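# Unfold a folding crate with four robot arms

## Task

A collapsed folding crate is lying flat on the floor. Erect it so that every one of its four sides stands vertical and each of its four corner latches is engaged.

## Robot and tools

Setup: four identical i2rt Big YAM arms (arm1, arm2, arm3, arm4). Each has six revolute joints, a two-finger gripper and a wrist camera. Two room cameras, cam_high and cam_low, belong to no arm. Feet (base_link), in the scene frame in metres: arm1 at (-0.344, +0.564, 0.400), arm2 at (-0.347, -0.575, 0.384), arm3 at (+0.320, +0.573, 0.372), arm4 at (+0.356, -0.566, 0.334). Each foot looks along its own +x; the calibrated quaternions are arm1 (0.769, -0.004, 0, -0.639), arm2 (0.754, 0, 0, 0.657), arm3 (0.627, 0.001, -0.001, -0.779), arm4 (0.630, 0, 0, 0.777), in w,x,y,z order. Reach is roughly 1.0 m from the joint1 axis.

Frame: one shared scene frame, origin on the floor, +z up, metres. The reported hand is a point between the finger pads, about 1 cm short of the tips; fingers point along the hand's +z, and they open and close along its y. hand_target is where the hand would be at the joint targets currently held. Reported hand positions get less accurate at long reach.

Tool move: optional keys arm1..arm4 and cameras. Each arm key holds that arm's own object; an arm not named keeps its old command and shows as "as last shown". Inside an arm object:
- joints: absolute targets by name. joint1_rad -2.879..2.879 (base yaw, positive is counter-clockwise seen from above, 0 points along the foot's +x); joint2_rad 0..3.141 (shoulder, 0 has the upper arm pointing back and level, rising as it grows); joint3_rad 0..3.019 (elbow, 0 is folded shut); joint4_rad -1.692..1.57 (hand pitch, positive tips fingers up); joint5_rad -1.57..1.57 (sideways swing, positive to the arm's right); joint6_rad -2.094..2.094 (roll, positive clockwise seen from behind); gripper_m 0..0.093 (absolute fingertip gap in metres). Done tolerances: ±0.045, ±0.14, ±0.09, ±0.055, ±0.03, ±0.035 rad, ±0.003 m.
- target: one absolute hand pose of seven numbers [x, y, z, qw, qx, qy, qz], metres and a unit quaternion in the scene frame, same layout as the printed hand line. The hand travels a straight line from its hand_target to it. With target, joints may contain only gripper_m.
- speed: top path speed in m/s, 0.002..0.5, default 0.25; allowed only with target. Rotation is capped at twice that value in rad/s.
All hand paths in one call finish together, timed by the slowest. Paths run 0.5 to 10 s and are cut off beyond that. Each control step clips the commanded pose to 100 mm and 20 degrees of the measured one, then solves inverse kinematics, favouring position. Expect lag, drift, overshoot near full stretch and centimetre-level end errors. Paths do not avoid objects or other arms. An unknown key makes the call invalid; an out-of-range value gets it refused, and a refusal or stop cancels the remaining move, wait and finished_scene calls of that reply.

cameras: list from arm1_cam_wrist, arm2_cam_wrist, arm3_cam_wrist, arm4_cam_wrist, cam_high, cam_low, or ["all"]; [] gives none. Default: all for an empty move, none otherwise. Images may trail the state slightly; the "pictures" line gives their order. An empty move returns the full state, all images and the scene number.

wait: seconds from 0 to 10, optional cameras; nothing new is commanded. zoom_image: camera name plus region [x0, y0, x1, y1] in pixels of that camera's newest image (origin top-left, at most 504 by 504). Images are 672x504; wrist cameras are fisheye, room cameras pinhole with radial distortion. read_manual returns only URDF licence text. finished_scene takes scene, the current scene's integer number; it is final and the crate must stay set up unaided.

Result lines: "move: arm1 done; arm2 time_out" summarises each moved arm. joint_status and hand_status words: done; off_target (resting short, possibly still pushing); time_out (the arm keeps a nearby target and keeps pushing; on_its_own lists joints still going, and "held at" there is a target, not a reading); not_followed, with "joint command not followed" or "pose unreachable" when the self/arm-collision check blocks a command (gripper targets still run; the arm may keep retrying). Joint velocities are rad/s (gripper m/s); "within noise" means still. Joint torques are N m per arm joint, include gravity and offsets, positive toward larger angles; entries 3 and 4 wrap at ±28. gripper_m reads up to about 0.005 m under a firmly gripped rigid part (some read up to 0.002 over), 0.000-0.003 when closed empty. Full force arrives about 0.005 m below the first-contact reading; release by commanding well above the reading.

Cautions: arms do not stop on contact and can push very hard. Never let two arms press together, including one gripper closing on another's fingers; the collision check may react late and ignores fingers, gripper housings and wrist cameras. To relieve a stuck joint, command it to its reported position. Sustained loads, stretched poses or unreachable targets heat motors: MOTOR HOT appears near 85 °C, and at 100 °C an OVER-TEMPERATURE FAULT drops that arm for 30 to 60 s or more, its keys showing limit_stop_at_motor_heat (resend the targets). Avoid dropping parts, releasing moving parts, slamming, striking fixed or heavy objects, or letting anything fall far. Time spent thinking passes in the simulation while the last command is held, so move efficiently and smoothly.

Each tool is called after "Request:" as a command line: name --argument value for each argument, lists and objects as JSON in quotes; but a table of rows of numbers goes row by row, as --pt "numbers of a row", without its own name.

## Session

Request:
move

Request:
zoom_image --camera "cam_high" --region '[240, 240, 432, 420]'

Scene clock: 0.00 s.
Joint torques (N m): no reading
Motor temperatures (°C): arm1=[27 28 27 26 23 23 25] | arm2=[23 24 24 24 27 26 24] | arm3=[26 24 26 23 25 23 27] | arm4=[24 26 26 29 26 25 26]
Heat: arm1: hottest joint2_rad 28 °C; arm2: hottest joint5_rad 27 °C; arm3: hottest gripper 27 °C; arm4: hottest joint4_rad 29 °C.
Joint velocities: within noise
arm1.joint_positions: joint1_rad=+0.789 joint2_rad=+0.425 joint3_rad=+1.402 joint4_rad=-1.276 joint5_rad=+0.217 joint6_rad=-0.687 gripper_m=+0.09396
arm1.joint_status: not commanded
arm1.hand: x=-0.2365 y=+0.4511 z=+0.9932 quat_wxyz=(-0.418, -0.026, -0.802, +0.426) (m; scene frame)
arm1.hand_target: x=-0.2404 y=+0.4538 z=+1.0017 quat_wxyz=(-0.426, -0.027, -0.795, +0.430) (m; scene frame)
arm1.hand_status: not commanded
arm2.joint_positions: joint1_rad=-0.187 joint2_rad=+0.448 joint3_rad=+1.696 joint4_rad=-1.263 joint5_rad=+0.249 joint6_rad=-0.242 gripper_m=+0.09396
arm2.joint_status: not commanded
arm2.hand: x=-0.2825 y=-0.5188 z=+1.0983 quat_wxyz=(-0.653, +0.415, -0.579, -0.258) (m; scene frame)
arm2.hand_target: x=-0.2830 y=-0.5203 z=+1.1047 quat_wxyz=(-0.657, +0.411, -0.575, -0.261) (m; scene frame)
arm2.hand_status: not commanded
arm3.joint_positions: joint1_rad=+0.868 joint2_rad=+0.482 joint3_rad=+1.633 joint4_rad=-1.455 joint5_rad=+0.267 joint6_rad=-0.464 gripper_m=+0.09396
arm3.joint_status: not commanded
arm3.hand: x=+0.3451 y=+0.4623 z=+1.0140 quat_wxyz=(-0.385, -0.257, -0.760, +0.456) (m; scene frame)
arm3.hand_target: x=+0.3424 y=+0.4658 z=+1.0199 quat_wxyz=(-0.391, -0.257, -0.755, +0.460) (m; scene frame)
arm3.hand_status: not commanded
arm4.joint_positions: joint1_rad=-0.127 joint2_rad=+0.568 joint3_rad=+1.615 joint4_rad=-1.161 joint5_rad=+0.181 joint6_rad=-0.762 gripper_m=+0.09396
arm4.joint_status: not commanded
arm4.hand: x=+0.3738 y=-0.3903 z=+1.0285 quat_wxyz=(-0.627, +0.673, -0.321, -0.224) (m; scene frame)
arm4.hand_target: x=+0.3742 y=-0.3960 z=+1.0355 quat_wxyz=(-0.633, +0.667, -0.319, -0.228) (m; scene frame)
arm4.hand_status: not commanded
pictures: arm1_cam_wrist, arm2_cam_wrist, arm3_cam_wrist, arm4_cam_wrist, cam_high, cam_low

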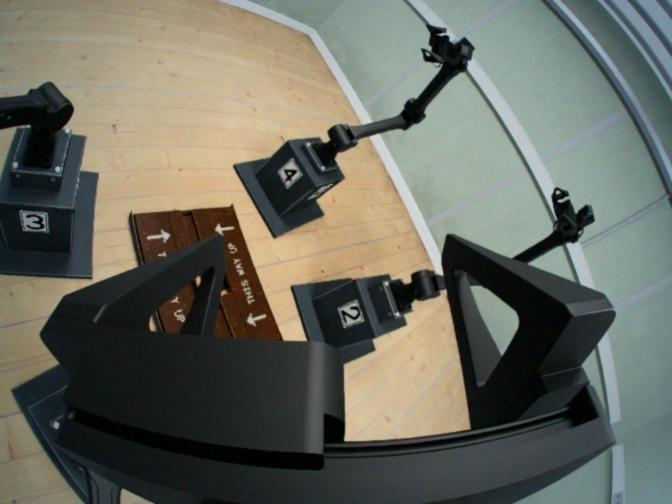

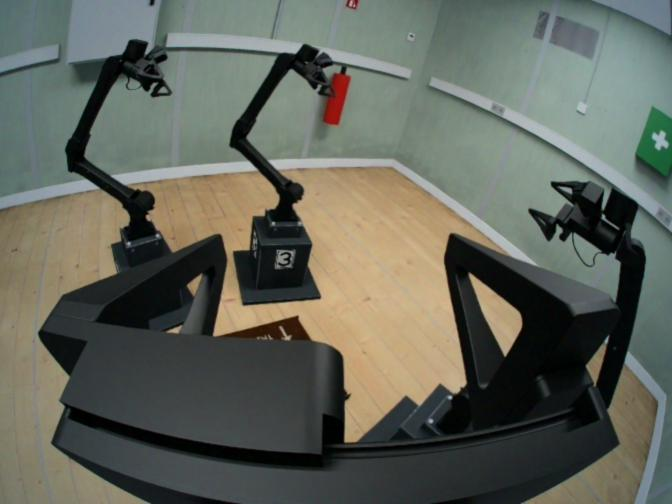

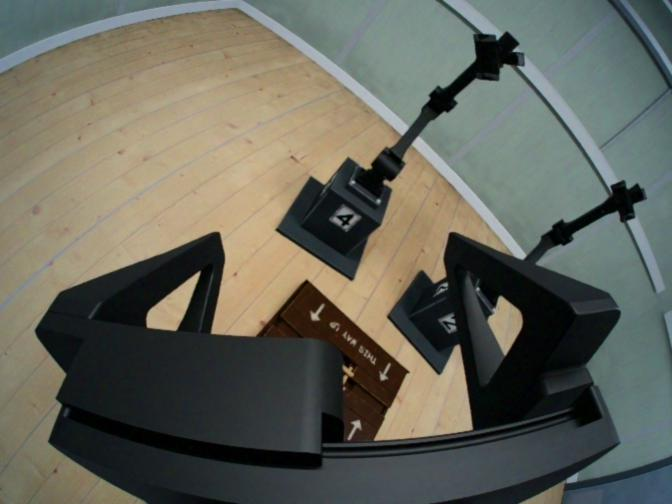

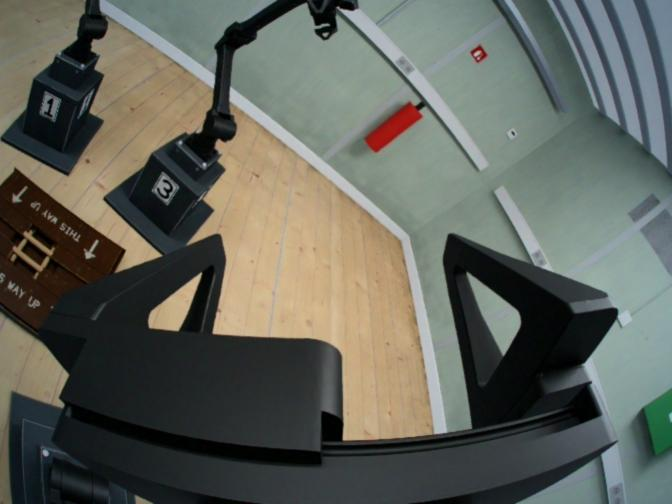

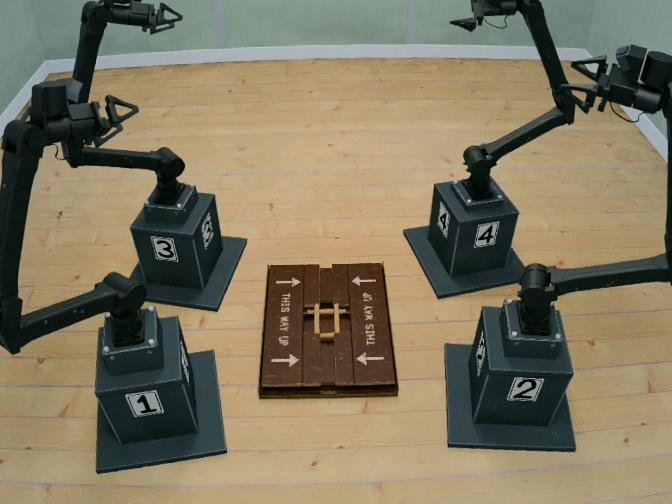

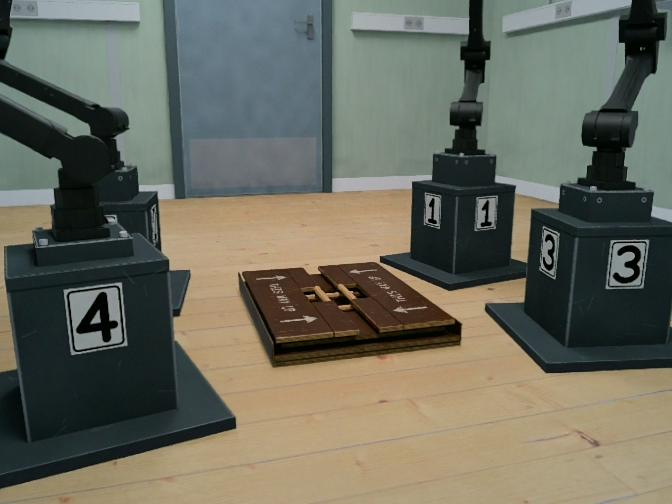

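Scaled by 2.625 from the camera's 672x504 image, which has a finer 960x720 frame.

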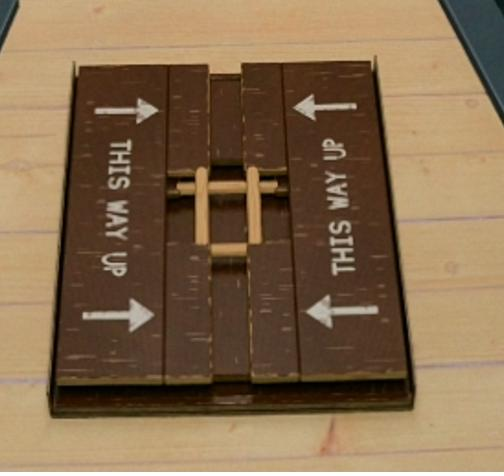

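Request:
move --arm1 '{"joints": {"joint1_rad": 0.246, "joint2_rad": 1.415, "joint3_rad": 0.812, "joint4_rad": -0.968, "joint5_rad": 0, "joint6_rad": -0.5, "gripper_m": 0.044}}' --arm2 '{"joints": {"joint1_rad": 0.15, "joint2_rad": 1.42, "joint3_rad": 0.865, "joint4_rad": -1.015, "joint5_rad": 0, "joint6_rad": 0, "gripper_m": 0.044}}' --arm3 '{"joints": {"joint1_rad": -0.14, "joint2_rad": 1.37, "joint3_rad": 0.851, "joint4_rad": -1.051, "joint5_rad": 0, "joint6_rad": 0, "gripper_m": 0.044}}' --arm4 '{"joints": {"joint1_rad": 0.25, "joint2_rad": 1.34, "joint3_rad": 0.933, "joint4_rad": -1.164, "joint5_rad": 0, "joint6_rad": -0.5, "gripper_m": 0.044}}'

Request:
move --arm1 '{"target": [-0.008, 0.034, 0.12, 0, 0.0236, 0.9997, 0], "speed": 0.3}' --cameras '["arm1_cam_wrist"]'

Scene clock: 10.67 s.
Joint torques (N m): arm1=[-0.79 -10.93 7.49 1.01 0.04 0.15] | arm2=[0.67 -10.4 6.69 0.27 -0.1 0.06] | arm3=[-1.61 -7.53 5.5 0.69 0.02 0.15] | arm4=[1.9 -9.23 8.79 -0.17 -0.16 0.28]
Motor temperatures (°C): arm1=[27 28 28 26 23 23 25] | arm2=[23 24 24 24 27 26 24] | arm3=[26 24 27 23 25 23 27] | arm4=[24 26 26 29 26 25 26]
Heat: arm1: hottest joint2_rad 28 °C; arm2: hottest joint5_rad 27 °C; arm3: hottest joint3_rad 27 °C; arm4: hottest joint4_rad 29 °C.
move: arm1 done; arm2 done; arm3 done; arm4 done
Joint velocities: within noise
arm1.joint_positions: joint1_rad=+0.260 joint2_rad=+1.416 joint3_rad=+0.805 joint4_rad=-0.974 joint5_rad=+0.010 joint6_rad=-0.511 gripper_m=+0.04406
arm1.joint_status: all done
arm1.hand: x=-0.1996 y=+0.2567 z=+0.4491 quat_wxyz=(+0.010, -0.303, -0.953, +0.002) (m; scene frame)
arm1.hand_target: x=-0.1992 y=+0.2523 z=+0.4480 quat_wxyz=(+0.008, -0.311, -0.950, +0.003) (m; scene frame)
arm1.hand_status: not commanded
arm2.joint_positions: joint1_rad=+0.152 joint2_rad=+1.420 joint3_rad=+0.855 joint4_rad=-1.015 joint5_rad=-0.001 joint6_rad=-0.009 gripper_m=+0.04413
arm2.joint_status: all done
arm2.hand: x=-0.3518 y=-0.2226 z=+0.4471 quat_wxyz=(+0.003, +0.716, -0.699, +0.003) (m; scene frame)
arm2.hand_target: x=-0.3551 y=-0.2196 z=+0.4460 quat_wxyz=(+0.005, +0.715, -0.699, +0.003) (m; scene frame)
arm2.hand_status: not commanded
arm3.joint_positions: joint1_rad=-0.136 joint2_rad=+1.360 joint3_rad=+0.864 joint4_rad=-1.057 joint5_rad=+0.011 joint6_rad=+0.001 gripper_m=+0.04412
arm3.joint_status: all done
arm3.hand: x=+0.1974 y=+0.2461 z=+0.4567 quat_wxyz=(-0.002, -0.820, -0.572, +0.010) (m; scene frame)
arm3.hand_target: x=+0.1958 y=+0.2531 z=+0.4448 quat_wxyz=(+0.006, -0.826, -0.563, -0.004) (m; scene frame)
arm3.hand_status: not commanded
arm4.joint_positions: joint1_rad=+0.240 joint2_rad=+1.343 joint3_rad=+0.937 joint4_rad=-1.160 joint5_rad=+0.010 joint6_rad=-0.518 gripper_m=+0.04408
arm4.joint_status: all done
arm4.hand: x=+0.2045 y=-0.2457 z=+0.4504 quat_wxyz=(-0.005, +0.954, -0.298, +0.002) (m; scene frame)
arm4.hand_target: x=+0.2042 y=-0.2485 z=+0.4464 quat_wxyz=(+0.001, +0.952, -0.305, +0.007) (m; scene frame)
arm4.hand_status: not commanded
pictures: none

Scene clock: 13.20 s.
Joint torques (N m): arm1=[0.09 -25.05 7.64 0.21 -0.01 -0.04] | arm2=[0.56 -9.99 6.79 0.27 -0.1 0.07] | arm3=[-1.85 -7.18 5.45 0.62 0.01 0.14] | arm4=[2.02 -8.53 8.81 -0.23 -0.16 0.28]
Motor temperatures (°C): arm1=[27 28 28 26 23 23 25] | arm2=[23 24 24 24 27 26 24] | arm3=[26 24 27 23 25 23 27] | arm4=[24 26 27 29 26 25 26]
Heat: arm1: hottest joint2_rad 28 °C; arm2: hottest joint5_rad 27 °C; arm3: hottest joint3_rad 27 °C; arm4: hottest joint4_rad 29 °C.
move: arm1 off_target
Joint velocities: within noise
arm1.joint_positions: joint1_rad=+0.378 joint2_rad=+2.597 joint3_rad=+1.695 joint4_rad=-0.677 joint5_rad=-0.004 joint6_rad=-0.934 gripper_m=+0.04406
arm1.joint_status: not commanded
arm1.hand: x=-0.0171 y=+0.0421 z=+0.1218 quat_wxyz=(+0.003, -0.037, -0.999, -0.002) (m; scene frame)
arm1.hand_target: x=-0.0081 y=+0.0373 z=+0.1184 quat_wxyz=(+0.001, -0.027, -1.000, +0.001) (m; scene frame)
arm1.hand_status: off_target (0.012 m and 1.6 deg from the pose sent, 0.441 m and 32.6 deg at the start)
arm2, arm3: as last shown
arm4.joint_positions: joint1_rad=+0.237 joint2_rad=+1.343 joint3_rad=+0.937 joint4_rad=-1.160 joint5_rad=+0.010 joint6_rad=-0.518 gripper_m=+0.04408
arm4.joint_status: not commanded
arm4.hand: x=+0.2054 y=-0.2452 z=+0.4504 quat_wxyz=(-0.005, +0.954, -0.300, +0.002) (m; scene frame)
arm4.hand_target: x=+0.2052 y=-0.2480 z=+0.4464 quat_wxyz=(+0.001, +0.952, -0.306, +0.007) (m; scene frame)
arm4.hand_status: not commanded
pictures: arm1_cam_wrist

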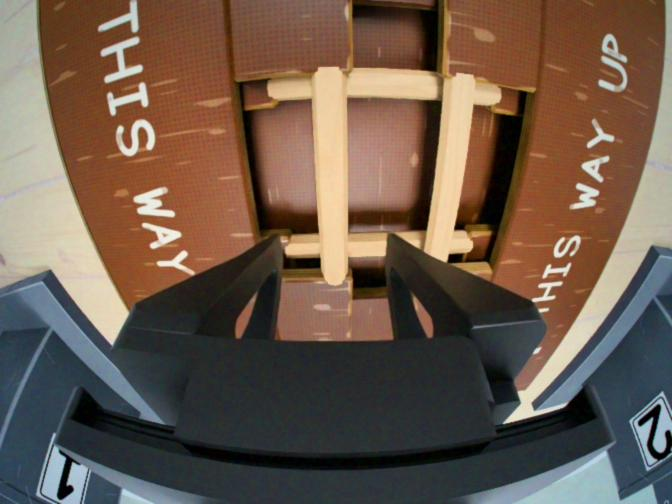

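Request:
move --arm1 '{"target": [-0.008, 0.034, 0.042, 0, 0.0236, 0.9997, 0], "speed": 0.12, "joints": {"gripper_m": 0.036}}' --cameras '["arm1_cam_wrist"]'

Scene clock: 15.93 s.
Joint torques (N m): arm1=[0.03 -25.29 7.17 0.68 -0.06 -0.03] | arm2=[0.67 -9.93 6.79 0.28 -0.09 0.06] | arm3=[-1.61 -7.12 5.45 0.72 0 0.12] | arm4=[2.02 -8.53 8.81 -0.21 -0.16 0.28]
Motor temperatures (°C): arm1=[27 29 28 26 23 23 25] | arm2=[23 24 24 24 27 26 24] | arm3=[26 24 27 23 25 23 27] | arm4=[24 26 27 29 26 25 26]
Heat: arm1: hottest joint2_rad 29 °C; arm2: hottest joint5_rad 27 °C; arm3: hottest joint3_rad 27 °C; arm4: hottest joint4_rad 29 °C.
move: arm1 off_target
Joint velocities: within noise
arm1.joint_positions: joint1_rad=+0.378 joint2_rad=+2.774 joint3_rad=+1.819 joint4_rad=-0.641 joint5_rad=-0.006 joint6_rad=-0.943 gripper_m=+0.03607
arm1.joint_status: all done
arm1.hand: x=-0.0181 y=+0.0431 z=+0.0448 quat_wxyz=(+0.007, -0.033, -0.999, -0.009) (m; scene frame)
arm1.hand_target: x=-0.0086 y=+0.0350 z=+0.0423 quat_wxyz=(+0.000, -0.024, -1.000, +0.000) (m; scene frame)
arm1.hand_status: off_target (0.014 m and 1.7 deg from the pose sent, 0.081 m and 1.6 deg at the start)
arm2, arm3, arm4: as last shown
pictures: arm1_cam_wrist

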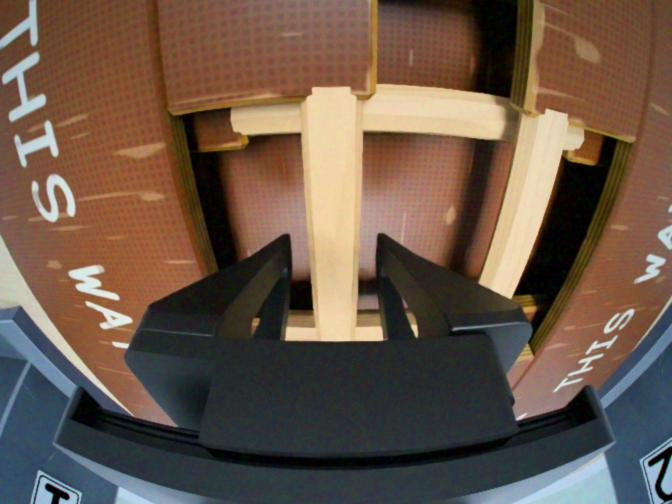

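Request:
move --arm1 '{"joints": {"gripper_m": 0.0135}}'

Request:
move --arm1 '{"target": [-0.007, 0.052, 0.108, 0.0012, 0.0236, 0.9983, -0.0523], "speed": 0.12}'

Request:
move --arm1 '{"target": [-0.005, 0.086, 0.182, 0.0027, 0.0234, 0.9933, -0.113], "speed": 0.14}'

Request:
move --arm1 '{"target": [-0.003, 0.134, 0.222, 0.0041, 0.0232, 0.9845, -0.1735], "speed": 0.14}' --cameras '["arm1_cam_wrist"]'

Scene clock: 20.77 s.
Joint torques (N m): arm1=[-0.15 -25.47 7.13 0.95 0 0.03] | arm2=[0.62 -9.99 6.79 0.28 -0.1 0.06] | arm3=[-1.96 -7.24 5.42 0.53 0.02 0.22] | arm4=[1.96 -8.47 8.8 -0.23 -0.16 0.28]
Motor temperatures (°C): arm1=[27 29 29 26 23 23 25] | arm2=[23 24 24 24 27 26 24] | arm3=[26 25 27 23 25 23 27] | arm4=[24 26 27 29 26 25 26]
Heat: arm1: hottest joint2_rad 29 °C; arm2: hottest joint5_rad 27 °C; arm3: hottest joint3_rad 27 °C; arm4: hottest joint4_rad 29 °C.
move: arm1 off_target
Joint velocities: within noise
arm1.joint_positions: joint1_rad=+0.376 joint2_rad=+2.774 joint3_rad=+1.819 joint4_rad=-0.640 joint5_rad=-0.006 joint6_rad=-0.954 gripper_m=+0.01764
arm1.joint_status: gripper_m off_target (ended at +0.01766, target +0.01350)
arm1.hand: x=-0.0187 y=+0.0422 z=+0.0448 quat_wxyz=(+0.007, -0.028, -1.000, -0.008) (m; scene frame)
arm1.hand_target: x=-0.0094 y=+0.0344 z=+0.0422 quat_wxyz=(+0.000, -0.020, -1.000, +0.000) (m; scene frame)
arm1.hand_status: not commanded
arm2, arm3, arm4: as last shown
pictures: none

Scene clock: 22.07 s.
Joint torques (N m): arm1=[0.32 -29.45 3.3 -0.28 -0.19 0.25] | arm2=[0.67 -10.05 6.79 0.27 -0.1 0.06] | arm3=[-1.03 -7.36 5.35 0.66 0.02 0.15] | arm4=[2.02 -8.47 8.81 -0.21 -0.16 0.28]
Motor temperatures (°C): arm1=[27 29 29 26 23 23 25] | arm2=[23 24 24 24 27 26 24] | arm3=[26 25 27 23 25 23 27] | arm4=[24 26 27 29 26 25 26]
Heat: arm1: hottest joint2_rad 29 °C; arm2: hottest joint5_rad 27 °C; arm3: hottest joint3_rad 27 °C; arm4: hottest joint4_rad 29 °C.
move: arm1 off_target
Joint velocities: within noise
arm1.joint_positions: joint1_rad=+0.396 joint2_rad=+2.634 joint3_rad=+1.628 joint4_rad=-0.476 joint5_rad=+0.060 joint6_rad=-0.940 gripper_m=+0.01754
arm1.joint_status: not commanded
arm1.hand: x=-0.0192 y=+0.0450 z=+0.0867 quat_wxyz=(+0.002, -0.026, -0.998, +0.056) (m; scene frame)
arm1.hand_target: x=-0.0101 y=+0.0471 z=+0.1068 quat_wxyz=(-0.002, -0.027, -0.998, +0.056) (m; scene frame)
arm1.hand_status: off_target (0.026 m and 0.7 deg from the pose sent, 0.065 m and 7.0 deg at the start)
arm2, arm3, arm4: as last shown
pictures: none

Scene clock: 23.33 s.
Joint torques (N m): arm1=[1.08 -27.4 3.37 0.27 -0.29 0.28] | arm2=[0.56 -9.99 6.8 0.27 -0.09 0.07] | arm3=[-1.26 -7.36 5.41 0.75 0 0.13] | arm4=[2.02 -8.53 8.81 -0.21 -0.16 0.28]
Motor temperatures (°C): arm1=[27 29 29 26 23 23 25] | arm2=[23 24 24 24 27 26 24] | arm3=[26 25 27 23 25 23 27] | arm4=[24 26 27 29 26 25 26]
Heat: arm1: hottest joint2_rad 29 °C; arm2: hottest joint5_rad 27 °C; arm3: hottest joint3_rad 27 °C; arm4: hottest joint4_rad 29 °C.
move: arm1 off_target
Joint velocities: within noise
arm1.joint_positions: joint1_rad=+0.451 joint2_rad=+2.406 joint3_rad=+1.371 joint4_rad=-0.365 joint5_rad=+0.140 joint6_rad=-0.897 gripper_m=+0.01683
arm1.joint_status: not commanded
arm1.hand: x=-0.0176 y=+0.0775 z=+0.1643 quat_wxyz=(+0.006, -0.024, -0.993, +0.113) (m; scene frame)
arm1.hand_target: x=-0.0052 y=+0.0845 z=+0.1818 quat_wxyz=(-0.003, -0.024, -0.993, +0.113) (m; scene frame)
arm1.hand_status: off_target (0.023 m and 1.0 deg from the pose sent, 0.105 m and 6.5 deg at the start)
arm2, arm3, arm4: as last shown
pictures: none

Scene clock: 24.50 s.
Joint torques (N m): arm1=[2.32 -25.47 3 0.38 -0.45 0.32] | arm2=[0.67 -9.99 6.8 0.27 -0.09 0.06] | arm3=[-1.67 -7.41 5.55 0.66 -0.03 0.17] | arm4=[1.96 -8.53 8.81 -0.21 -0.16 0.28]
Motor temperatures (°C): arm1=[27 29 29 26 23 23 25] | arm2=[23 24 24 24 27 26 24] | arm3=[26 25 27 23 25 23 27] | arm4=[24 26 27 29 26 25 26]
Heat: arm1: hottest joint2_rad 29 °C; arm2: hottest joint5_rad 27 °C; arm3: hottest joint3_rad 27 °C; arm4: hottest joint4_rad 29 °C.
move: arm1 off_target
Joint velocities: within noise
arm1.joint_positions: joint1_rad=+0.530 joint2_rad=+2.254 joint3_rad=+1.158 joint4_rad=-0.219 joint5_rad=+0.243 joint6_rad=-0.834 gripper_m=+0.01685
arm1.joint_status: not commanded
arm1.hand: x=-0.0170 y=+0.1202 z=+0.2074 quat_wxyz=(+0.009, -0.026, -0.984, +0.177) (m; scene frame)
arm1.hand_target: x=-0.0035 y=+0.1330 z=+0.2218 quat_wxyz=(-0.003, -0.024, -0.984, +0.174) (m; scene frame)
arm1.hand_status: off_target (0.025 m and 1.6 deg from the pose sent, 0.082 m and 7.1 deg at the start)
arm2, arm3, arm4: as last shown
pictures: arm1_cam_wrist

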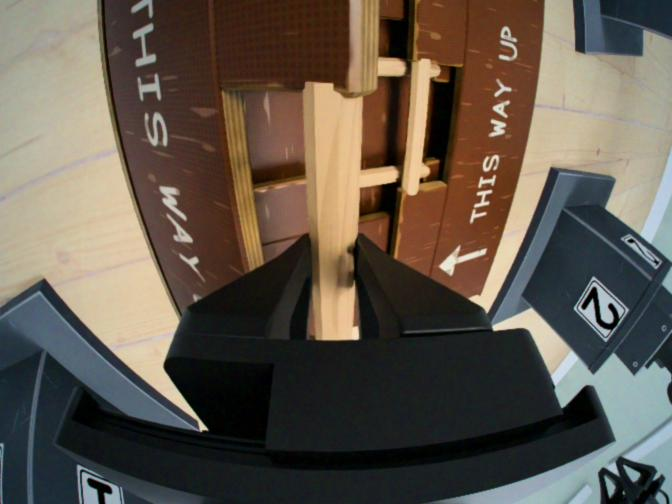

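Request:
move --arm1 '{"target": [-0.001, 0.192, 0.248, 0.0051, 0.0230, 0.976, -0.2163], "speed": 0.14}'

Request:
move --arm1 '{"target": [0.0, 0.235, 0.249, 0.0061, 0.0228, 0.9656, -0.2587], "speed": 0.3}' --arm4 '{"target": [-0.03, -0.0125, 0.13, 0, 0.9999, -0.0166, 0], "speed": 0.3}'

Request:
move --arm1 '{"target": [0.0, 0.25, 0.248, 0.0061, 0.0228, 0.9656, -0.2587], "speed": 0.06}' --cameras '["arm1_cam_wrist", "arm4_cam_wrist"]'

Scene clock: 27.40 s.
Joint torques (N m): arm1=[2.49 -22.42 3.07 0.94 -0.25 0.3] | arm2=[0.62 -9.99 6.8 0.27 -0.09 0.06] | arm3=[-1.61 -7.59 5.35 0.65 0.01 0.15] | arm4=[2.02 -8.53 8.81 -0.21 -0.16 0.28]
Motor temperatures (°C): arm1=[27 29 29 26 23 23 25] | arm2=[23 24 25 24 27 26 24] | arm3=[26 25 27 23 25 23 27] | arm4=[24 26 27 29 26 25 26]
Heat: arm1: hottest joint2_rad 29 °C; arm2: hottest joint5_rad 27 °C; arm3: hottest joint3_rad 27 °C; arm4: hottest joint4_rad 29 °C.
move: arm1 off_target
Joint velocities: within noise
arm1.joint_positions: joint1_rad=+0.640 joint2_rad=+2.131 joint3_rad=+0.979 joint4_rad=-0.143 joint5_rad=+0.332 joint6_rad=-0.739 gripper_m=+0.01692
arm1.joint_status: not commanded
arm1.hand: x=-0.0161 y=+0.1816 z=+0.2369 quat_wxyz=(+0.013, -0.025, -0.976, +0.215) (m; scene frame)
arm1.hand_target: x=-0.0030 y=+0.1929 z=+0.2467 quat_wxyz=(-0.001, -0.022, -0.977, +0.214) (m; scene frame)
arm1.hand_status: off_target (0.021 m and 2.2 deg from the pose sent, 0.084 m and 4.8 deg at the start)
arm2, arm3, arm4: as last shown
pictures: none

Scene clock: 30.00 s.
Joint torques (N m): arm1=[2.08 -19.37 2.66 1.35 -0.39 0.33] | arm2=[0.62 -9.99 6.79 0.27 -0.1 0.06] | arm3=[-1.9 -7.47 5.42 0.7 -0.03 0.16] | arm4=[1.85 -21.48 10.82 -0.51 -0.23 -0.12]
Motor temperatures (°C): arm1=[27 29 29 26 23 23 25] | arm2=[23 24 25 24 27 26 24] | arm3=[26 25 27 23 25 23 27] | arm4=[24 26 28 29 26 25 26]
Heat: arm1: hottest joint2_rad 29 °C; arm2: hottest joint5_rad 27 °C; arm3: hottest joint3_rad 27 °C; arm4: hottest joint4_rad 29 °C.
move: arm1 off_target; arm4 off_target
Joint velocities: within noise
arm1.joint_positions: joint1_rad=+0.737 joint2_rad=+2.096 joint3_rad=+0.870 joint4_rad=-0.038 joint5_rad=+0.433 joint6_rad=-0.659 gripper_m=+0.01688
arm1.joint_status: not commanded
arm1.hand: x=-0.0155 y=+0.2211 z=+0.2436 quat_wxyz=(+0.014, -0.027, -0.965, +0.262) (m; scene frame)
arm1.hand_target: x=-0.0006 y=+0.2335 z=+0.2491 quat_wxyz=(-0.006, -0.023, -0.965, +0.259) (m; scene frame)
arm1.hand_status: off_target (0.022 m and 2.4 deg from the pose sent, 0.057 m and 5.6 deg at the start)
arm2.joint_positions: joint1_rad=+0.152 joint2_rad=+1.420 joint3_rad=+0.855 joint4_rad=-1.015 joint5_rad=-0.001 joint6_rad=-0.009 gripper_m=+0.04413
arm2.joint_status: not commanded
arm2.hand: x=-0.3518 y=-0.2226 z=+0.4471 quat_wxyz=(+0.003, +0.716, -0.699, +0.003) (m; scene frame)
arm2.hand_target: x=-0.3551 y=-0.2196 z=+0.4460 quat_wxyz=(+0.005, +0.715, -0.699, +0.003) (m; scene frame)
arm2.hand_status: not commanded
arm3.joint_positions: joint1_rad=-0.136 joint2_rad=+1.360 joint3_rad=+0.864 joint4_rad=-1.057 joint5_rad=+0.011 joint6_rad=+0.001 gripper_m=+0.04412
arm3.joint_status: not commanded
arm3.hand: x=+0.1974 y=+0.2461 z=+0.4567 quat_wxyz=(-0.002, -0.820, -0.572, +0.010) (m; scene frame)
arm3.hand_target: x=+0.1958 y=+0.2531 z=+0.4448 quat_wxyz=(+0.006, -0.826, -0.563, -0.004) (m; scene frame)
arm3.hand_status: not commanded
arm4.joint_positions: joint1_rad=+0.399 joint2_rad=+2.530 joint3_rad=+1.839 joint4_rad=-0.879 joint5_rad=+0.005 joint6_rad=-0.904 gripper_m=+0.04408
arm4.joint_status: not commanded
arm4.hand: x=-0.0225 y=-0.0191 z=+0.1352 quat_wxyz=(-0.002, +1.000, -0.030, +0.002) (m; scene frame)
arm4.hand_target: x=-0.0295 y=-0.0157 z=+0.1279 quat_wxyz=(-0.001, +1.000, -0.018, +0.001) (m; scene frame)
arm4.hand_status: off_target (0.011 m and 1.5 deg from the pose sent, 0.461 m and 33.0 deg at the start)
pictures: none

Scene clock: 30.97 s.
Joint torques (N m): arm1=[4.42 -20.13 1.77 1.17 -0.36 0.47] | arm2=[0.62 -9.99 6.79 0.25 -0.1 0.07] | arm3=[-1.67 -7.41 5.49 0.57 0 0.14] | arm4=[1.73 -21.83 10.81 -0.54 -0.23 -0.1]
Motor temperatures (°C): arm1=[27 29 29 26 23 23 25] | arm2=[23 24 25 24 27 26 24] | arm3=[26 25 27 23 25 23 27] | arm4=[24 26 28 29 26 25 26]
Heat: arm1: hottest joint2_rad 29 °C; arm2: hottest joint5_rad 27 °C; arm3: hottest joint3_rad 27 °C; arm4: hottest joint4_rad 29 °C.
move: arm1 off_target
Joint velocities: within noise
arm1.joint_positions: joint1_rad=+0.744 joint2_rad=+2.094 joint3_rad=+0.861 joint4_rad=-0.025 joint5_rad=+0.441 joint6_rad=-0.647 gripper_m=+0.01686
arm1.joint_status: not commanded
arm1.hand: x=-0.0153 y=+0.2239 z=+0.2439 quat_wxyz=(+0.011, -0.031, -0.963, +0.267) (m; scene frame)
arm1.hand_target: x=-0.0010 y=+0.2487 z=+0.2474 quat_wxyz=(-0.005, -0.022, -0.966, +0.259) (m; scene frame)
arm1.hand_status: off_target (0.031 m and 2.4 deg from the pose sent, 0.033 m and 2.4 deg at the start)
arm2, arm3: as last shown
arm4.joint_positions: joint1_rad=+0.398 joint2_rad=+2.530 joint3_rad=+1.839 joint4_rad=-0.879 joint5_rad=+0.005 joint6_rad=-0.904 gripper_m=+0.04408
arm4.joint_status: not commanded
arm4.hand: x=-0.0216 y=-0.0185 z=+0.1352 quat_wxyz=(-0.002, +1.000, -0.031, +0.002) (m; scene frame)
arm4.hand_target: x=-0.0287 y=-0.0151 z=+0.1279 quat_wxyz=(-0.001, +1.000, -0.019, +0.001) (m; scene frame)
arm4.hand_status: not commanded
pictures: arm1_cam_wrist, arm4_cam_wrist

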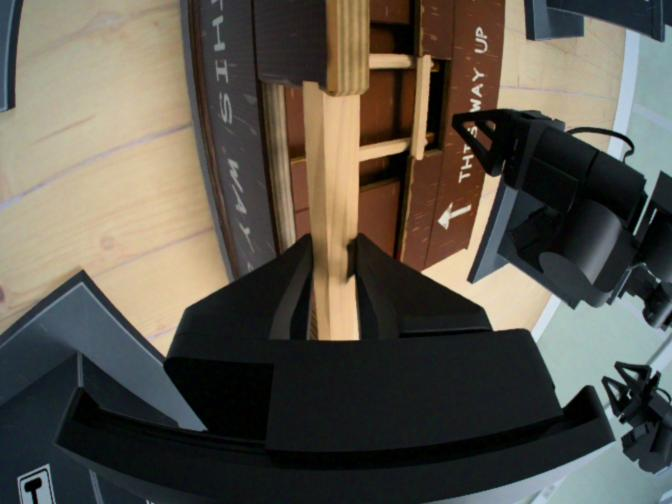

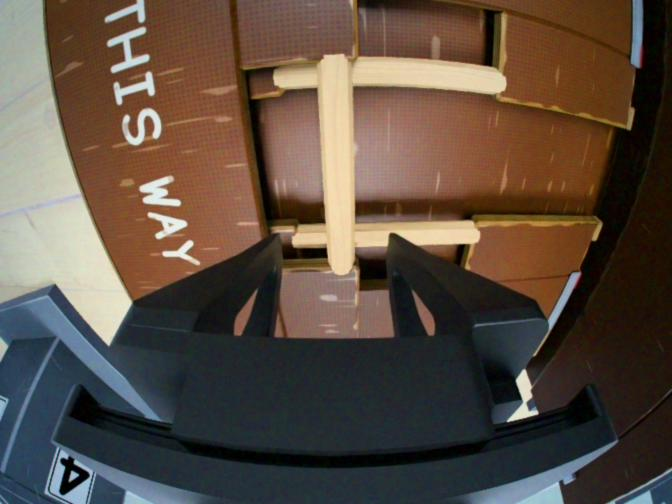

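Request:
move --arm4 '{"target": [-0.03, -0.010, 0.043, 0, 0.9999, -0.0166, 0], "speed": 0.12, "joints": {"gripper_m": 0.036}}' --arm1 '{"target": [0.0, 0.238, 0.248, 0.0061, 0.0228, 0.9656, -0.2587], "speed": 0.06}' --cameras '["arm4_cam_wrist"]'

Scene clock: 35.77 s.
Joint torques (N m): arm1=[2.73 -19.6 2.91 0.99 -0.66 0.29] | arm2=[0.62 -9.99 6.79 0.27 -0.09 0.06] | arm3=[-1.55 -7.41 5.42 0.73 -0.01 0.14] | arm4=[1.9 -22.36 10.09 0.12 -0.24 -0.1]
Motor temperatures (°C): arm1=[27 30 29 26 23 23 25] | arm2=[23 24 25 24 27 26 24] | arm3=[26 25 28 23 25 23 27] | arm4=[24 26 28 29 26 25 26]
Heat: arm1: hottest joint2_rad 30 °C; arm2: hottest joint5_rad 27 °C; arm3: hottest joint3_rad 28 °C; arm4: hottest joint4_rad 29 °C.
move: arm1 off_target; arm4 off_target
Joint velocities: within noise
arm1.joint_positions: joint1_rad=+0.744 joint2_rad=+2.094 joint3_rad=+0.861 joint4_rad=-0.025 joint5_rad=+0.441 joint6_rad=-0.647 gripper_m=+0.01686
arm1.joint_status: not commanded
arm1.hand: x=-0.0153 y=+0.2239 z=+0.2439 quat_wxyz=(+0.011, -0.031, -0.963, +0.267) (m; scene frame)
arm1.hand_target: x=-0.0005 y=+0.2376 z=+0.2477 quat_wxyz=(-0.006, -0.023, -0.966, +0.259) (m; scene frame)
arm1.hand_status: off_target (0.021 m and 2.4 deg from the pose sent, 0.021 m and 2.4 deg at the start)
arm2, arm3: as last shown
arm4.joint_positions: joint1_rad=+0.395 joint2_rad=+2.710 joint3_rad=+1.948 joint4_rad=-0.825 joint5_rad=+0.002 joint6_rad=-0.914 gripper_m=+0.03607
arm4.joint_status: all done
arm4.hand: x=-0.0211 y=-0.0167 z=+0.0502 quat_wxyz=(+0.006, +1.000, -0.028, +0.005) (m; scene frame)
arm4.hand_target: x=-0.0274 y=-0.0102 z=+0.0429 quat_wxyz=(+0.000, +1.000, -0.018, +0.000) (m; scene frame)
arm4.hand_status: off_target (0.013 m and 1.6 deg from the pose sent, 0.093 m and 1.6 deg at the start)
pictures: arm4_cam_wrist

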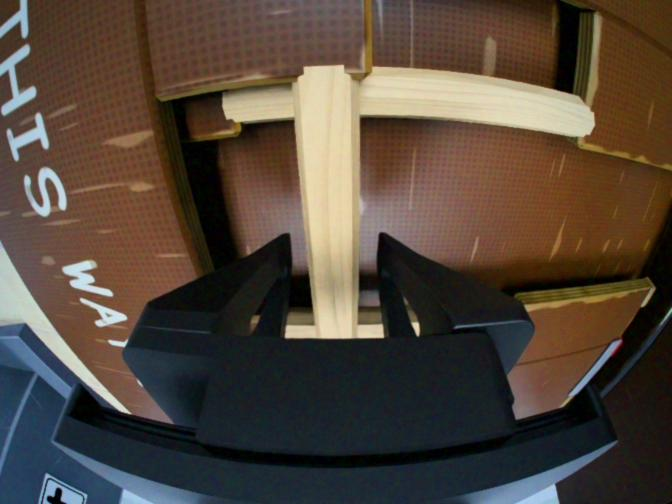

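Request:
move --arm4 '{"joints": {"gripper_m": 0.0135}}'

Request:
move --arm4 '{"target": [-0.031, -0.030, 0.135, -0.061, 0.998, -0.0166, -0.001], "speed": 0.12}'

Request:
move --arm4 '{"target": [-0.033, -0.068, 0.197, -0.113, 0.9935, -0.0165, -0.0019], "speed": 0.14}'

Request:
move --arm4 '{"target": [-0.034, -0.122, 0.236, -0.1736, 0.9847, -0.0163, -0.0029], "speed": 0.14}'

Request:
move --arm4 '{"target": [-0.036, -0.172, 0.256, -0.2164, 0.9762, -0.0162, -0.0036], "speed": 0.14}' --cameras '["arm4_cam_wrist"]'

Scene clock: 38.63 s.
Joint torques (N m): arm1=[2.84 -19.9 2.88 0.84 -0.65 0.3] | arm2=[0.62 -9.99 6.8 0.28 -0.09 0.06] | arm3=[-1.96 -7.65 5.35 0.65 0.01 0.14] | arm4=[1.9 -22.59 10.18 0.12 -0.22 0.05]
Motor temperatures (°C): arm1=[27 30 29 26 23 23 26] | arm2=[23 24 25 24 27 26 24] | arm3=[26 25 28 23 25 23 27] | arm4=[24 26 28 29 26 25 26]
Heat: arm1: hottest joint2_rad 30 °C; arm2: hottest joint5_rad 27 °C; arm3: hottest joint3_rad 28 °C; arm4: hottest joint4_rad 29 °C.
move: arm4 off_target
Joint velocities: within noise
arm1, arm2, arm3: as last shown
arm4.joint_positions: joint1_rad=+0.395 joint2_rad=+2.710 joint3_rad=+1.948 joint4_rad=-0.825 joint5_rad=+0.002 joint6_rad=-0.935 gripper_m=+0.01740
arm4.joint_status: gripper_m off_target (ended at +0.01743, target +0.01350)
arm4.hand: x=-0.0211 y=-0.0167 z=+0.0502 quat_wxyz=(+0.006, +1.000, -0.017, +0.005) (m; scene frame)
arm4.hand_target: x=-0.0274 y=-0.0102 z=+0.0429 quat_wxyz=(+0.000, +1.000, -0.014, +0.000) (m; scene frame)
arm4.hand_status: not commanded
pictures: none

Scene clock: 40.13 s.
Joint torques (N m): arm1=[2.55 -19.37 3.04 1.06 -0.66 0.28] | arm2=[0.62 -9.99 6.8 0.25 -0.1 0.06] | arm3=[-1.79 -7.65 5.44 0.7 -0.02 0.13] | arm4=[2.9 -26.99 6.02 -0.68 -0.34 0.37]
Motor temperatures (°C): arm1=[27 30 29 26 23 23 26] | arm2=[23 24 25 24 27 26 24] | arm3=[26 25 28 23 25 23 27] | arm4=[24 27 28 29 26 25 26]
Heat: arm1: hottest joint2_rad 30 °C; arm2: hottest joint5_rad 27 °C; arm3: hottest joint3_rad 28 °C; arm4: hottest joint4_rad 29 °C.
move: arm4 off_target
Joint velocities: within noise
arm1, arm2, arm3: as last shown
arm4.joint_positions: joint1_rad=+0.421 joint2_rad=+2.519 joint3_rad=+1.728 joint4_rad=-0.684 joint5_rad=+0.082 joint6_rad=-0.921 gripper_m=+0.01699
arm4.joint_status: not commanded
arm4.hand: x=-0.0210 y=-0.0227 z=+0.1126 quat_wxyz=(-0.063, +0.998, -0.013, +0.004) (m; scene frame)
arm4.hand_target: x=-0.0320 y=-0.0269 z=+0.1343 quat_wxyz=(-0.065, +0.998, -0.017, -0.003) (m; scene frame)
arm4.hand_status: off_target (0.026 m and 0.8 deg from the pose sent, 0.086 m and 7.7 deg at the start)
pictures: none

Scene clock: 41.37 s.
Joint torques (N m): arm1=[2.26 -19.72 2.91 0.94 -0.67 0.27] | arm2=[0.62 -10.05 6.79 0.27 -0.09 0.06] | arm3=[-1.79 -7.71 5.42 0.58 0.05 0.16] | arm4=[3.49 -25.23 5.76 -0.76 -0.48 0.45]
Motor temperatures (°C): arm1=[27 30 29 26 23 23 26] | arm2=[23 24 25 24 27 26 24] | arm3=[26 25 28 23 25 23 27] | arm4=[24 27 28 29 26 25 26]
Heat: arm1: hottest joint2_rad 30 °C; arm2: hottest joint5_rad 27 °C; arm3: hottest joint3_rad 28 °C; arm4: hottest joint4_rad 29 °C.
move: arm4 off_target
Joint velocities: within noise
arm1, arm2, arm3: as last shown
arm4.joint_positions: joint1_rad=+0.473 joint2_rad=+2.320 joint3_rad=+1.509 joint4_rad=-0.591 joint5_rad=+0.158 joint6_rad=-0.878 gripper_m=+0.01649
arm4.joint_status: not commanded
arm4.hand: x=-0.0213 y=-0.0560 z=+0.1768 quat_wxyz=(-0.115, +0.993, -0.013, +0.007) (m; scene frame)
arm4.hand_target: x=-0.0329 y=-0.0672 z=+0.1963 quat_wxyz=(-0.113, +0.993, -0.016, -0.001) (m; scene frame)
arm4.hand_status: off_target (0.026 m and 1.2 deg from the pose sent, 0.097 m and 5.8 deg at the start)
pictures: none

Scene clock: 42.57 s.
Joint torques (N m): arm1=[2.84 -19.55 2.92 0.84 -0.64 0.26] | arm2=[0.62 -9.99 6.8 0.27 -0.1 0.06] | arm3=[-1.38 -7.71 5.33 0.69 0.02 0.15] | arm4=[3.84 -22.53 5.64 -0.36 -0.53 0.49]
Motor temperatures (°C): arm1=[27 30 29 26 23 23 26] | arm2=[23 24 25 24 27 26 24] | arm3=[26 25 28 23 25 23 27] | arm4=[24 27 28 29 26 25 26]
Heat: arm1: hottest joint2_rad 30 °C; arm2: hottest joint5_rad 27 °C; arm3: hottest joint3_rad 28 °C; arm4: hottest joint4_rad 29 °C.
move: arm4 off_target
Joint velocities: within noise
arm1, arm2, arm3: as last shown
arm4.joint_positions: joint1_rad=+0.557 joint2_rad=+2.148 joint3_rad=+1.290 joint4_rad=-0.463 joint5_rad=+0.263 joint6_rad=-0.811 gripper_m=+0.01664
arm4.joint_status: not commanded
arm4.hand: x=-0.0230 y=-0.1056 z=+0.2215 quat_wxyz=(-0.179, +0.984, -0.014, +0.009) (m; scene frame)
arm4.hand_target: x=-0.0347 y=-0.1205 z=+0.2361 quat_wxyz=(-0.175, +0.985, -0.016, -0.003) (m; scene frame)
arm4.hand_status: off_target (0.024 m and 1.5 deg from the pose sent, 0.090 m and 6.9 deg at the start)
pictures: none

Scene clock: 43.67 s.
Joint torques (N m): arm1=[2.9 -19.02 2.85 0.9 -0.66 0.3] | arm2=[0.62 -10.05 6.79 0.27 -0.09 0.06] | arm3=[-1.61 -7.18 5.45 0.54 -0.01 0.13] | arm4=[3.66 -19.9 5.85 0.24 -0.3 0.42]
Motor temperatures (°C): arm1=[27 30 29 26 23 23 26] | arm2=[23 24 25 24 27 26 24] | arm3=[26 25 28 23 25 23 27] | arm4=[24 27 28 29 26 25 26]
Heat: arm1: hottest joint2_rad 30 °C; arm2: hottest joint5_rad 27 °C; arm3: hottest joint3_rad 28 °C; arm4: hottest joint4_rad 29 °C.
move: arm4 off_target
Joint velocities: within noise
arm1, arm2, arm3: as last shown
arm4.joint_positions: joint1_rad=+0.652 joint2_rad=+2.035 joint3_rad=+1.135 joint4_rad=-0.403 joint5_rad=+0.346 joint6_rad=-0.726 gripper_m=+0.01667
arm4.joint_status: not commanded
arm4.hand: x=-0.0239 y=-0.1609 z=+0.2448 quat_wxyz=(-0.215, +0.976, -0.015, +0.013) (m; scene frame)
arm4.hand_target: x=-0.0344 y=-0.1722 z=+0.2553 quat_wxyz=(-0.215, +0.977, -0.016, +0.000) (m; scene frame)
arm4.hand_status: off_target (0.020 m and 1.9 deg from the pose sent, 0.076 m and 4.6 deg at the start)
pictures: arm4_cam_wrist

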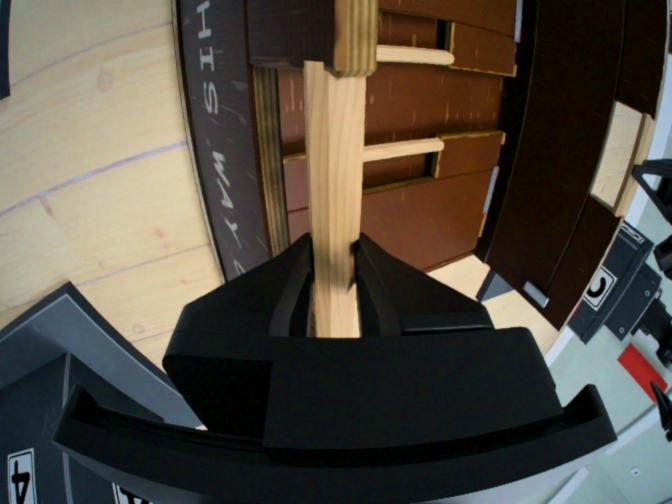

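Request:
move --arm4 '{"target": [-0.037, -0.214, 0.256, -0.2588, 0.9658, -0.016, -0.0043], "speed": 0.3}' --arm3 '{"target": [0.17, 0.01, 0.32, 0, 0.7138, 0.7003, 0], "speed": 0.3}'

Request:
move --arm4 '{"target": [-0.037, -0.228, 0.254, -0.2588, 0.9658, -0.016, -0.0043], "speed": 0.25}' --arm3 '{"target": [0.027, -0.007, 0.11, 0, 0.7138, 0.7003, 0], "speed": 0.25}' --cameras '["arm3_cam_wrist", "arm4_cam_wrist"]'

Scene clock: 48.10 s.
Joint torques (N m): arm1=[2.78 -20.01 2.93 0.85 -0.66 0.28] | arm2=[0.67 -9.99 6.79 0.28 -0.09 0.06] | arm3=[0.26 -14.97 9.01 -0.08 -0.06 -0.02] | arm4=[4.31 -18.26 5.24 0.68 -0.28 0.48]
Motor temperatures (°C): arm1=[27 31 29 26 23 23 26] | arm2=[23 24 25 24 27 26 24] | arm3=[26 25 28 23 25 23 27] | arm4=[24 27 28 29 26 25 27]
Heat: arm1: hottest joint2_rad 31 °C; arm2: hottest joint5_rad 27 °C; arm3: hottest joint3_rad 28 °C; arm4: hottest joint4_rad 29 °C.
move: arm3 off_target; arm4 off_target
Joint velocities: within noise
arm1: as last shown
arm2.joint_positions: joint1_rad=+0.152 joint2_rad=+1.420 joint3_rad=+0.855 joint4_rad=-1.015 joint5_rad=-0.001 joint6_rad=-0.009 gripper_m=+0.04413
arm2.joint_status: not commanded
arm2.hand: x=-0.3518 y=-0.2226 z=+0.4471 quat_wxyz=(+0.003, +0.716, -0.699, +0.003) (m; scene frame)
arm2.hand_target: x=-0.3551 y=-0.2196 z=+0.4460 quat_wxyz=(+0.005, +0.715, -0.699, +0.003) (m; scene frame)
arm2.hand_status: not commanded
arm3.joint_positions: joint1_rad=-0.052 joint2_rad=+2.073 joint3_rad=+1.429 joint4_rad=-0.926 joint5_rad=+0.008 joint6_rad=-0.234 gripper_m=+0.04412
arm3.joint_status: not commanded
arm3.hand: x=+0.1682 y=+0.0250 z=+0.3234 quat_wxyz=(+0.002, -0.719, -0.695, +0.001) (m; scene frame)
arm3.hand_target: x=+0.1713 y=+0.0110 z=+0.3193 quat_wxyz=(+0.000, -0.712, -0.702, +0.001) (m; scene frame)
arm3.hand_status: off_target (0.015 m and 0.9 deg from the pose sent, 0.274 m and 19.2 deg at the start)
arm4.joint_positions: joint1_rad=+0.735 joint2_rad=+1.987 joint3_rad=+1.026 joint4_rad=-0.308 joint5_rad=+0.441 joint6_rad=-0.660 gripper_m=+0.01652
arm4.joint_status: not commanded
arm4.hand: x=-0.0246 y=-0.1978 z=+0.2497 quat_wxyz=(-0.261, +0.965, -0.017, +0.013) (m; scene frame)
arm4.hand_target: x=-0.0366 y=-0.2128 z=+0.2564 quat_wxyz=(-0.259, +0.966, -0.016, -0.004) (m; scene frame)
arm4.hand_status: off_target (0.021 m and 2.0 deg from the pose sent, 0.056 m and 5.6 deg at the start)
pictures: none

Scene clock: 50.13 s.
Joint torques (N m): arm1=[2.43 -20.01 2.86 0.8 -0.66 0.28] | arm2=[0.62 -10.05 6.78 0.28 -0.09 0.06] | arm3=[-1.26 -18.14 7.6 -0.12 -0.06 -0.04] | arm4=[5.83 -18.55 4.15 0.1 -0.4 0.7]
Motor temperatures (°C): arm1=[27 31 29 26 23 23 26] | arm2=[23 24 25 24 27 26 24] | arm3=[26 25 28 23 25 23 27] | arm4=[24 27 28 29 26 25 27]
Heat: arm1: hottest joint2_rad 31 °C; arm2: hottest joint5_rad 27 °C; arm3: hottest joint3_rad 28 °C; arm4: hottest joint4_rad 29 °C.
move: arm3 off_target; arm4 off_target
Joint velocities: within noise
arm1, arm2: as last shown
arm3.joint_positions: joint1_rad=-0.248 joint2_rad=+2.584 joint3_rad=+1.773 joint4_rad=-0.754 joint5_rad=+0.003 joint6_rad=-0.439 gripper_m=+0.04412
arm3.joint_status: not commanded
arm3.hand: x=+0.0323 y=-0.0014 z=+0.1189 quat_wxyz=(+0.000, -0.716, -0.698, +0.002) (m; scene frame)
arm3.hand_target: x=+0.0267 y=-0.0041 z=+0.1098 quat_wxyz=(-0.001, -0.715, -0.699, -0.001) (m; scene frame)
arm3.hand_status: off_target (0.012 m and 0.4 deg from the pose sent, 0.258 m and 0.9 deg at the start)
arm4.joint_positions: joint1_rad=+0.740 joint2_rad=+1.987 joint3_rad=+1.015 joint4_rad=-0.287 joint5_rad=+0.450 joint6_rad=-0.657 gripper_m=+0.01652
arm4.joint_status: not commanded
arm4.hand: x=-0.0245 y=-0.1991 z=+0.2488 quat_wxyz=(-0.267, +0.963, -0.018, +0.010) (m; scene frame)
arm4.hand_target: x=-0.0362 y=-0.2268 z=+0.2528 quat_wxyz=(-0.259, +0.966, -0.015, -0.004) (m; scene frame)
arm4.hand_status: off_target (0.032 m and 2.0 deg from the pose sent, 0.033 m and 2.0 deg at the start)
pictures: arm3_cam_wrist, arm4_cam_wrist

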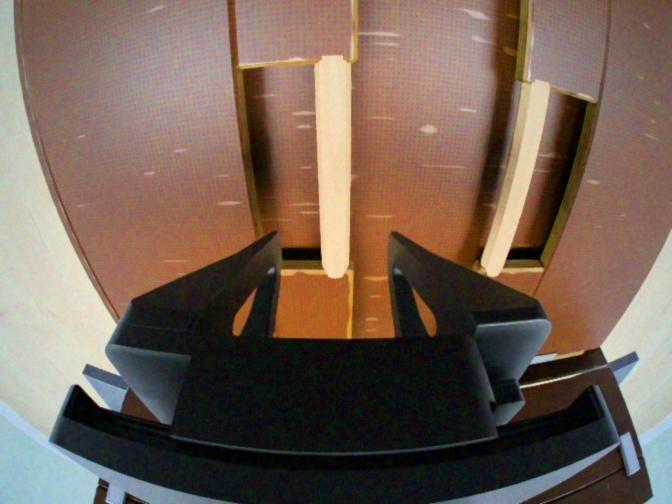

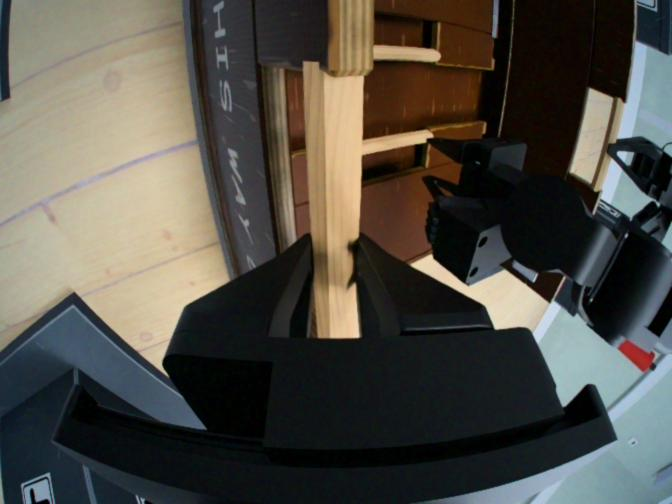

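Request:
move --arm3 '{"target": [0.031, -0.007, 0.031, 0, 0.7138, 0.7003, 0], "speed": 0.12, "joints": {"gripper_m": 0.035}}' --arm4 '{"target": [-0.037, -0.217, 0.254, -0.2588, 0.9658, -0.016, -0.0043], "speed": 0.1}' --cameras '["arm3_cam_wrist"]'

Scene clock: 53.47 s.
Joint torques (N m): arm1=[2.43 -20.25 2.91 0.94 -0.66 0.31] | arm2=[0.62 -9.93 6.79 0.27 -0.09 0.06] | arm3=[-0.26 -19.02 7.1 0.57 0.07 0.03] | arm4=[4.42 -17.96 5.59 0.03 -0.58 0.51]
Motor temperatures (°C): arm1=[27 31 29 26 23 23 26] | arm2=[23 24 25 24 27 26 24] | arm3=[26 25 28 23 25 23 27] | arm4=[24 28 28 29 26 25 27]
Heat: arm1: hottest joint2_rad 31 °C; arm2: hottest joint5_rad 27 °C; arm3: hottest joint3_rad 28 °C; arm4: hottest joint4_rad 29 °C.
move: arm3 off_target; arm4 off_target
Joint velocities: within noise
arm1.joint_positions: joint1_rad=+0.744 joint2_rad=+2.094 joint3_rad=+0.861 joint4_rad=-0.025 joint5_rad=+0.441 joint6_rad=-0.647 gripper_m=+0.01686
arm1.joint_status: not commanded
arm1.hand: x=-0.0153 y=+0.2239 z=+0.2439 quat_wxyz=(+0.011, -0.031, -0.963, +0.267) (m; scene frame)
arm1.hand_target: x=-0.0005 y=+0.2376 z=+0.2477 quat_wxyz=(-0.006, -0.023, -0.966, +0.259) (m; scene frame)
arm1.hand_status: not commanded
arm2: as last shown
arm3.joint_positions: joint1_rad=-0.248 joint2_rad=+2.751 joint3_rad=+1.880 joint4_rad=-0.710 joint5_rad=+0.003 joint6_rad=-0.439 gripper_m=+0.03513
arm3.joint_status: all done
arm3.hand: x=+0.0334 y=+0.0005 z=+0.0423 quat_wxyz=(+0.002, -0.716, -0.698, -0.005) (m; scene frame)
arm3.hand_target: x=+0.0315 y=-0.0058 z=+0.0311 quat_wxyz=(+0.000, -0.714, -0.700, +0.000) (m; scene frame)
arm3.hand_status: off_target (0.014 m and 0.7 deg from the pose sent, 0.088 m and 0.4 deg at the start)
arm4.joint_positions: joint1_rad=+0.740 joint2_rad=+1.987 joint3_rad=+1.015 joint4_rad=-0.287 joint5_rad=+0.450 joint6_rad=-0.657 gripper_m=+0.01652
arm4.joint_status: not commanded
arm4.hand: x=-0.0245 y=-0.1991 z=+0.2488 quat_wxyz=(-0.267, +0.963, -0.018, +0.010) (m; scene frame)
arm4.hand_target: x=-0.0366 y=-0.2164 z=+0.2536 quat_wxyz=(-0.259, +0.966, -0.016, -0.004) (m; scene frame)
arm4.hand_status: off_target (0.023 m and 2.0 deg from the pose sent, 0.023 m and 2.0 deg at the start)
pictures: arm3_cam_wrist

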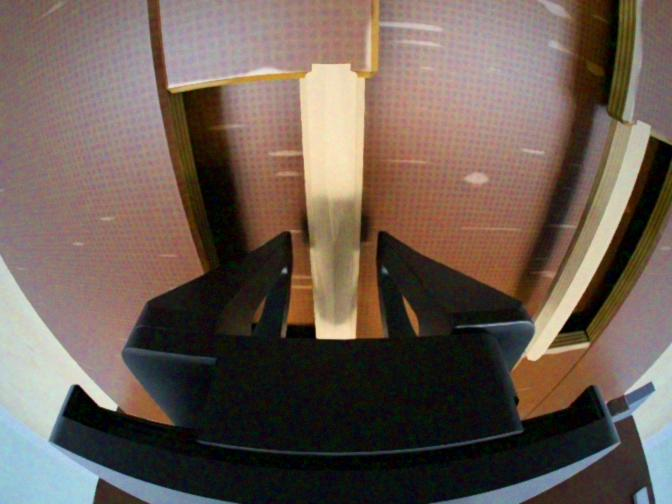

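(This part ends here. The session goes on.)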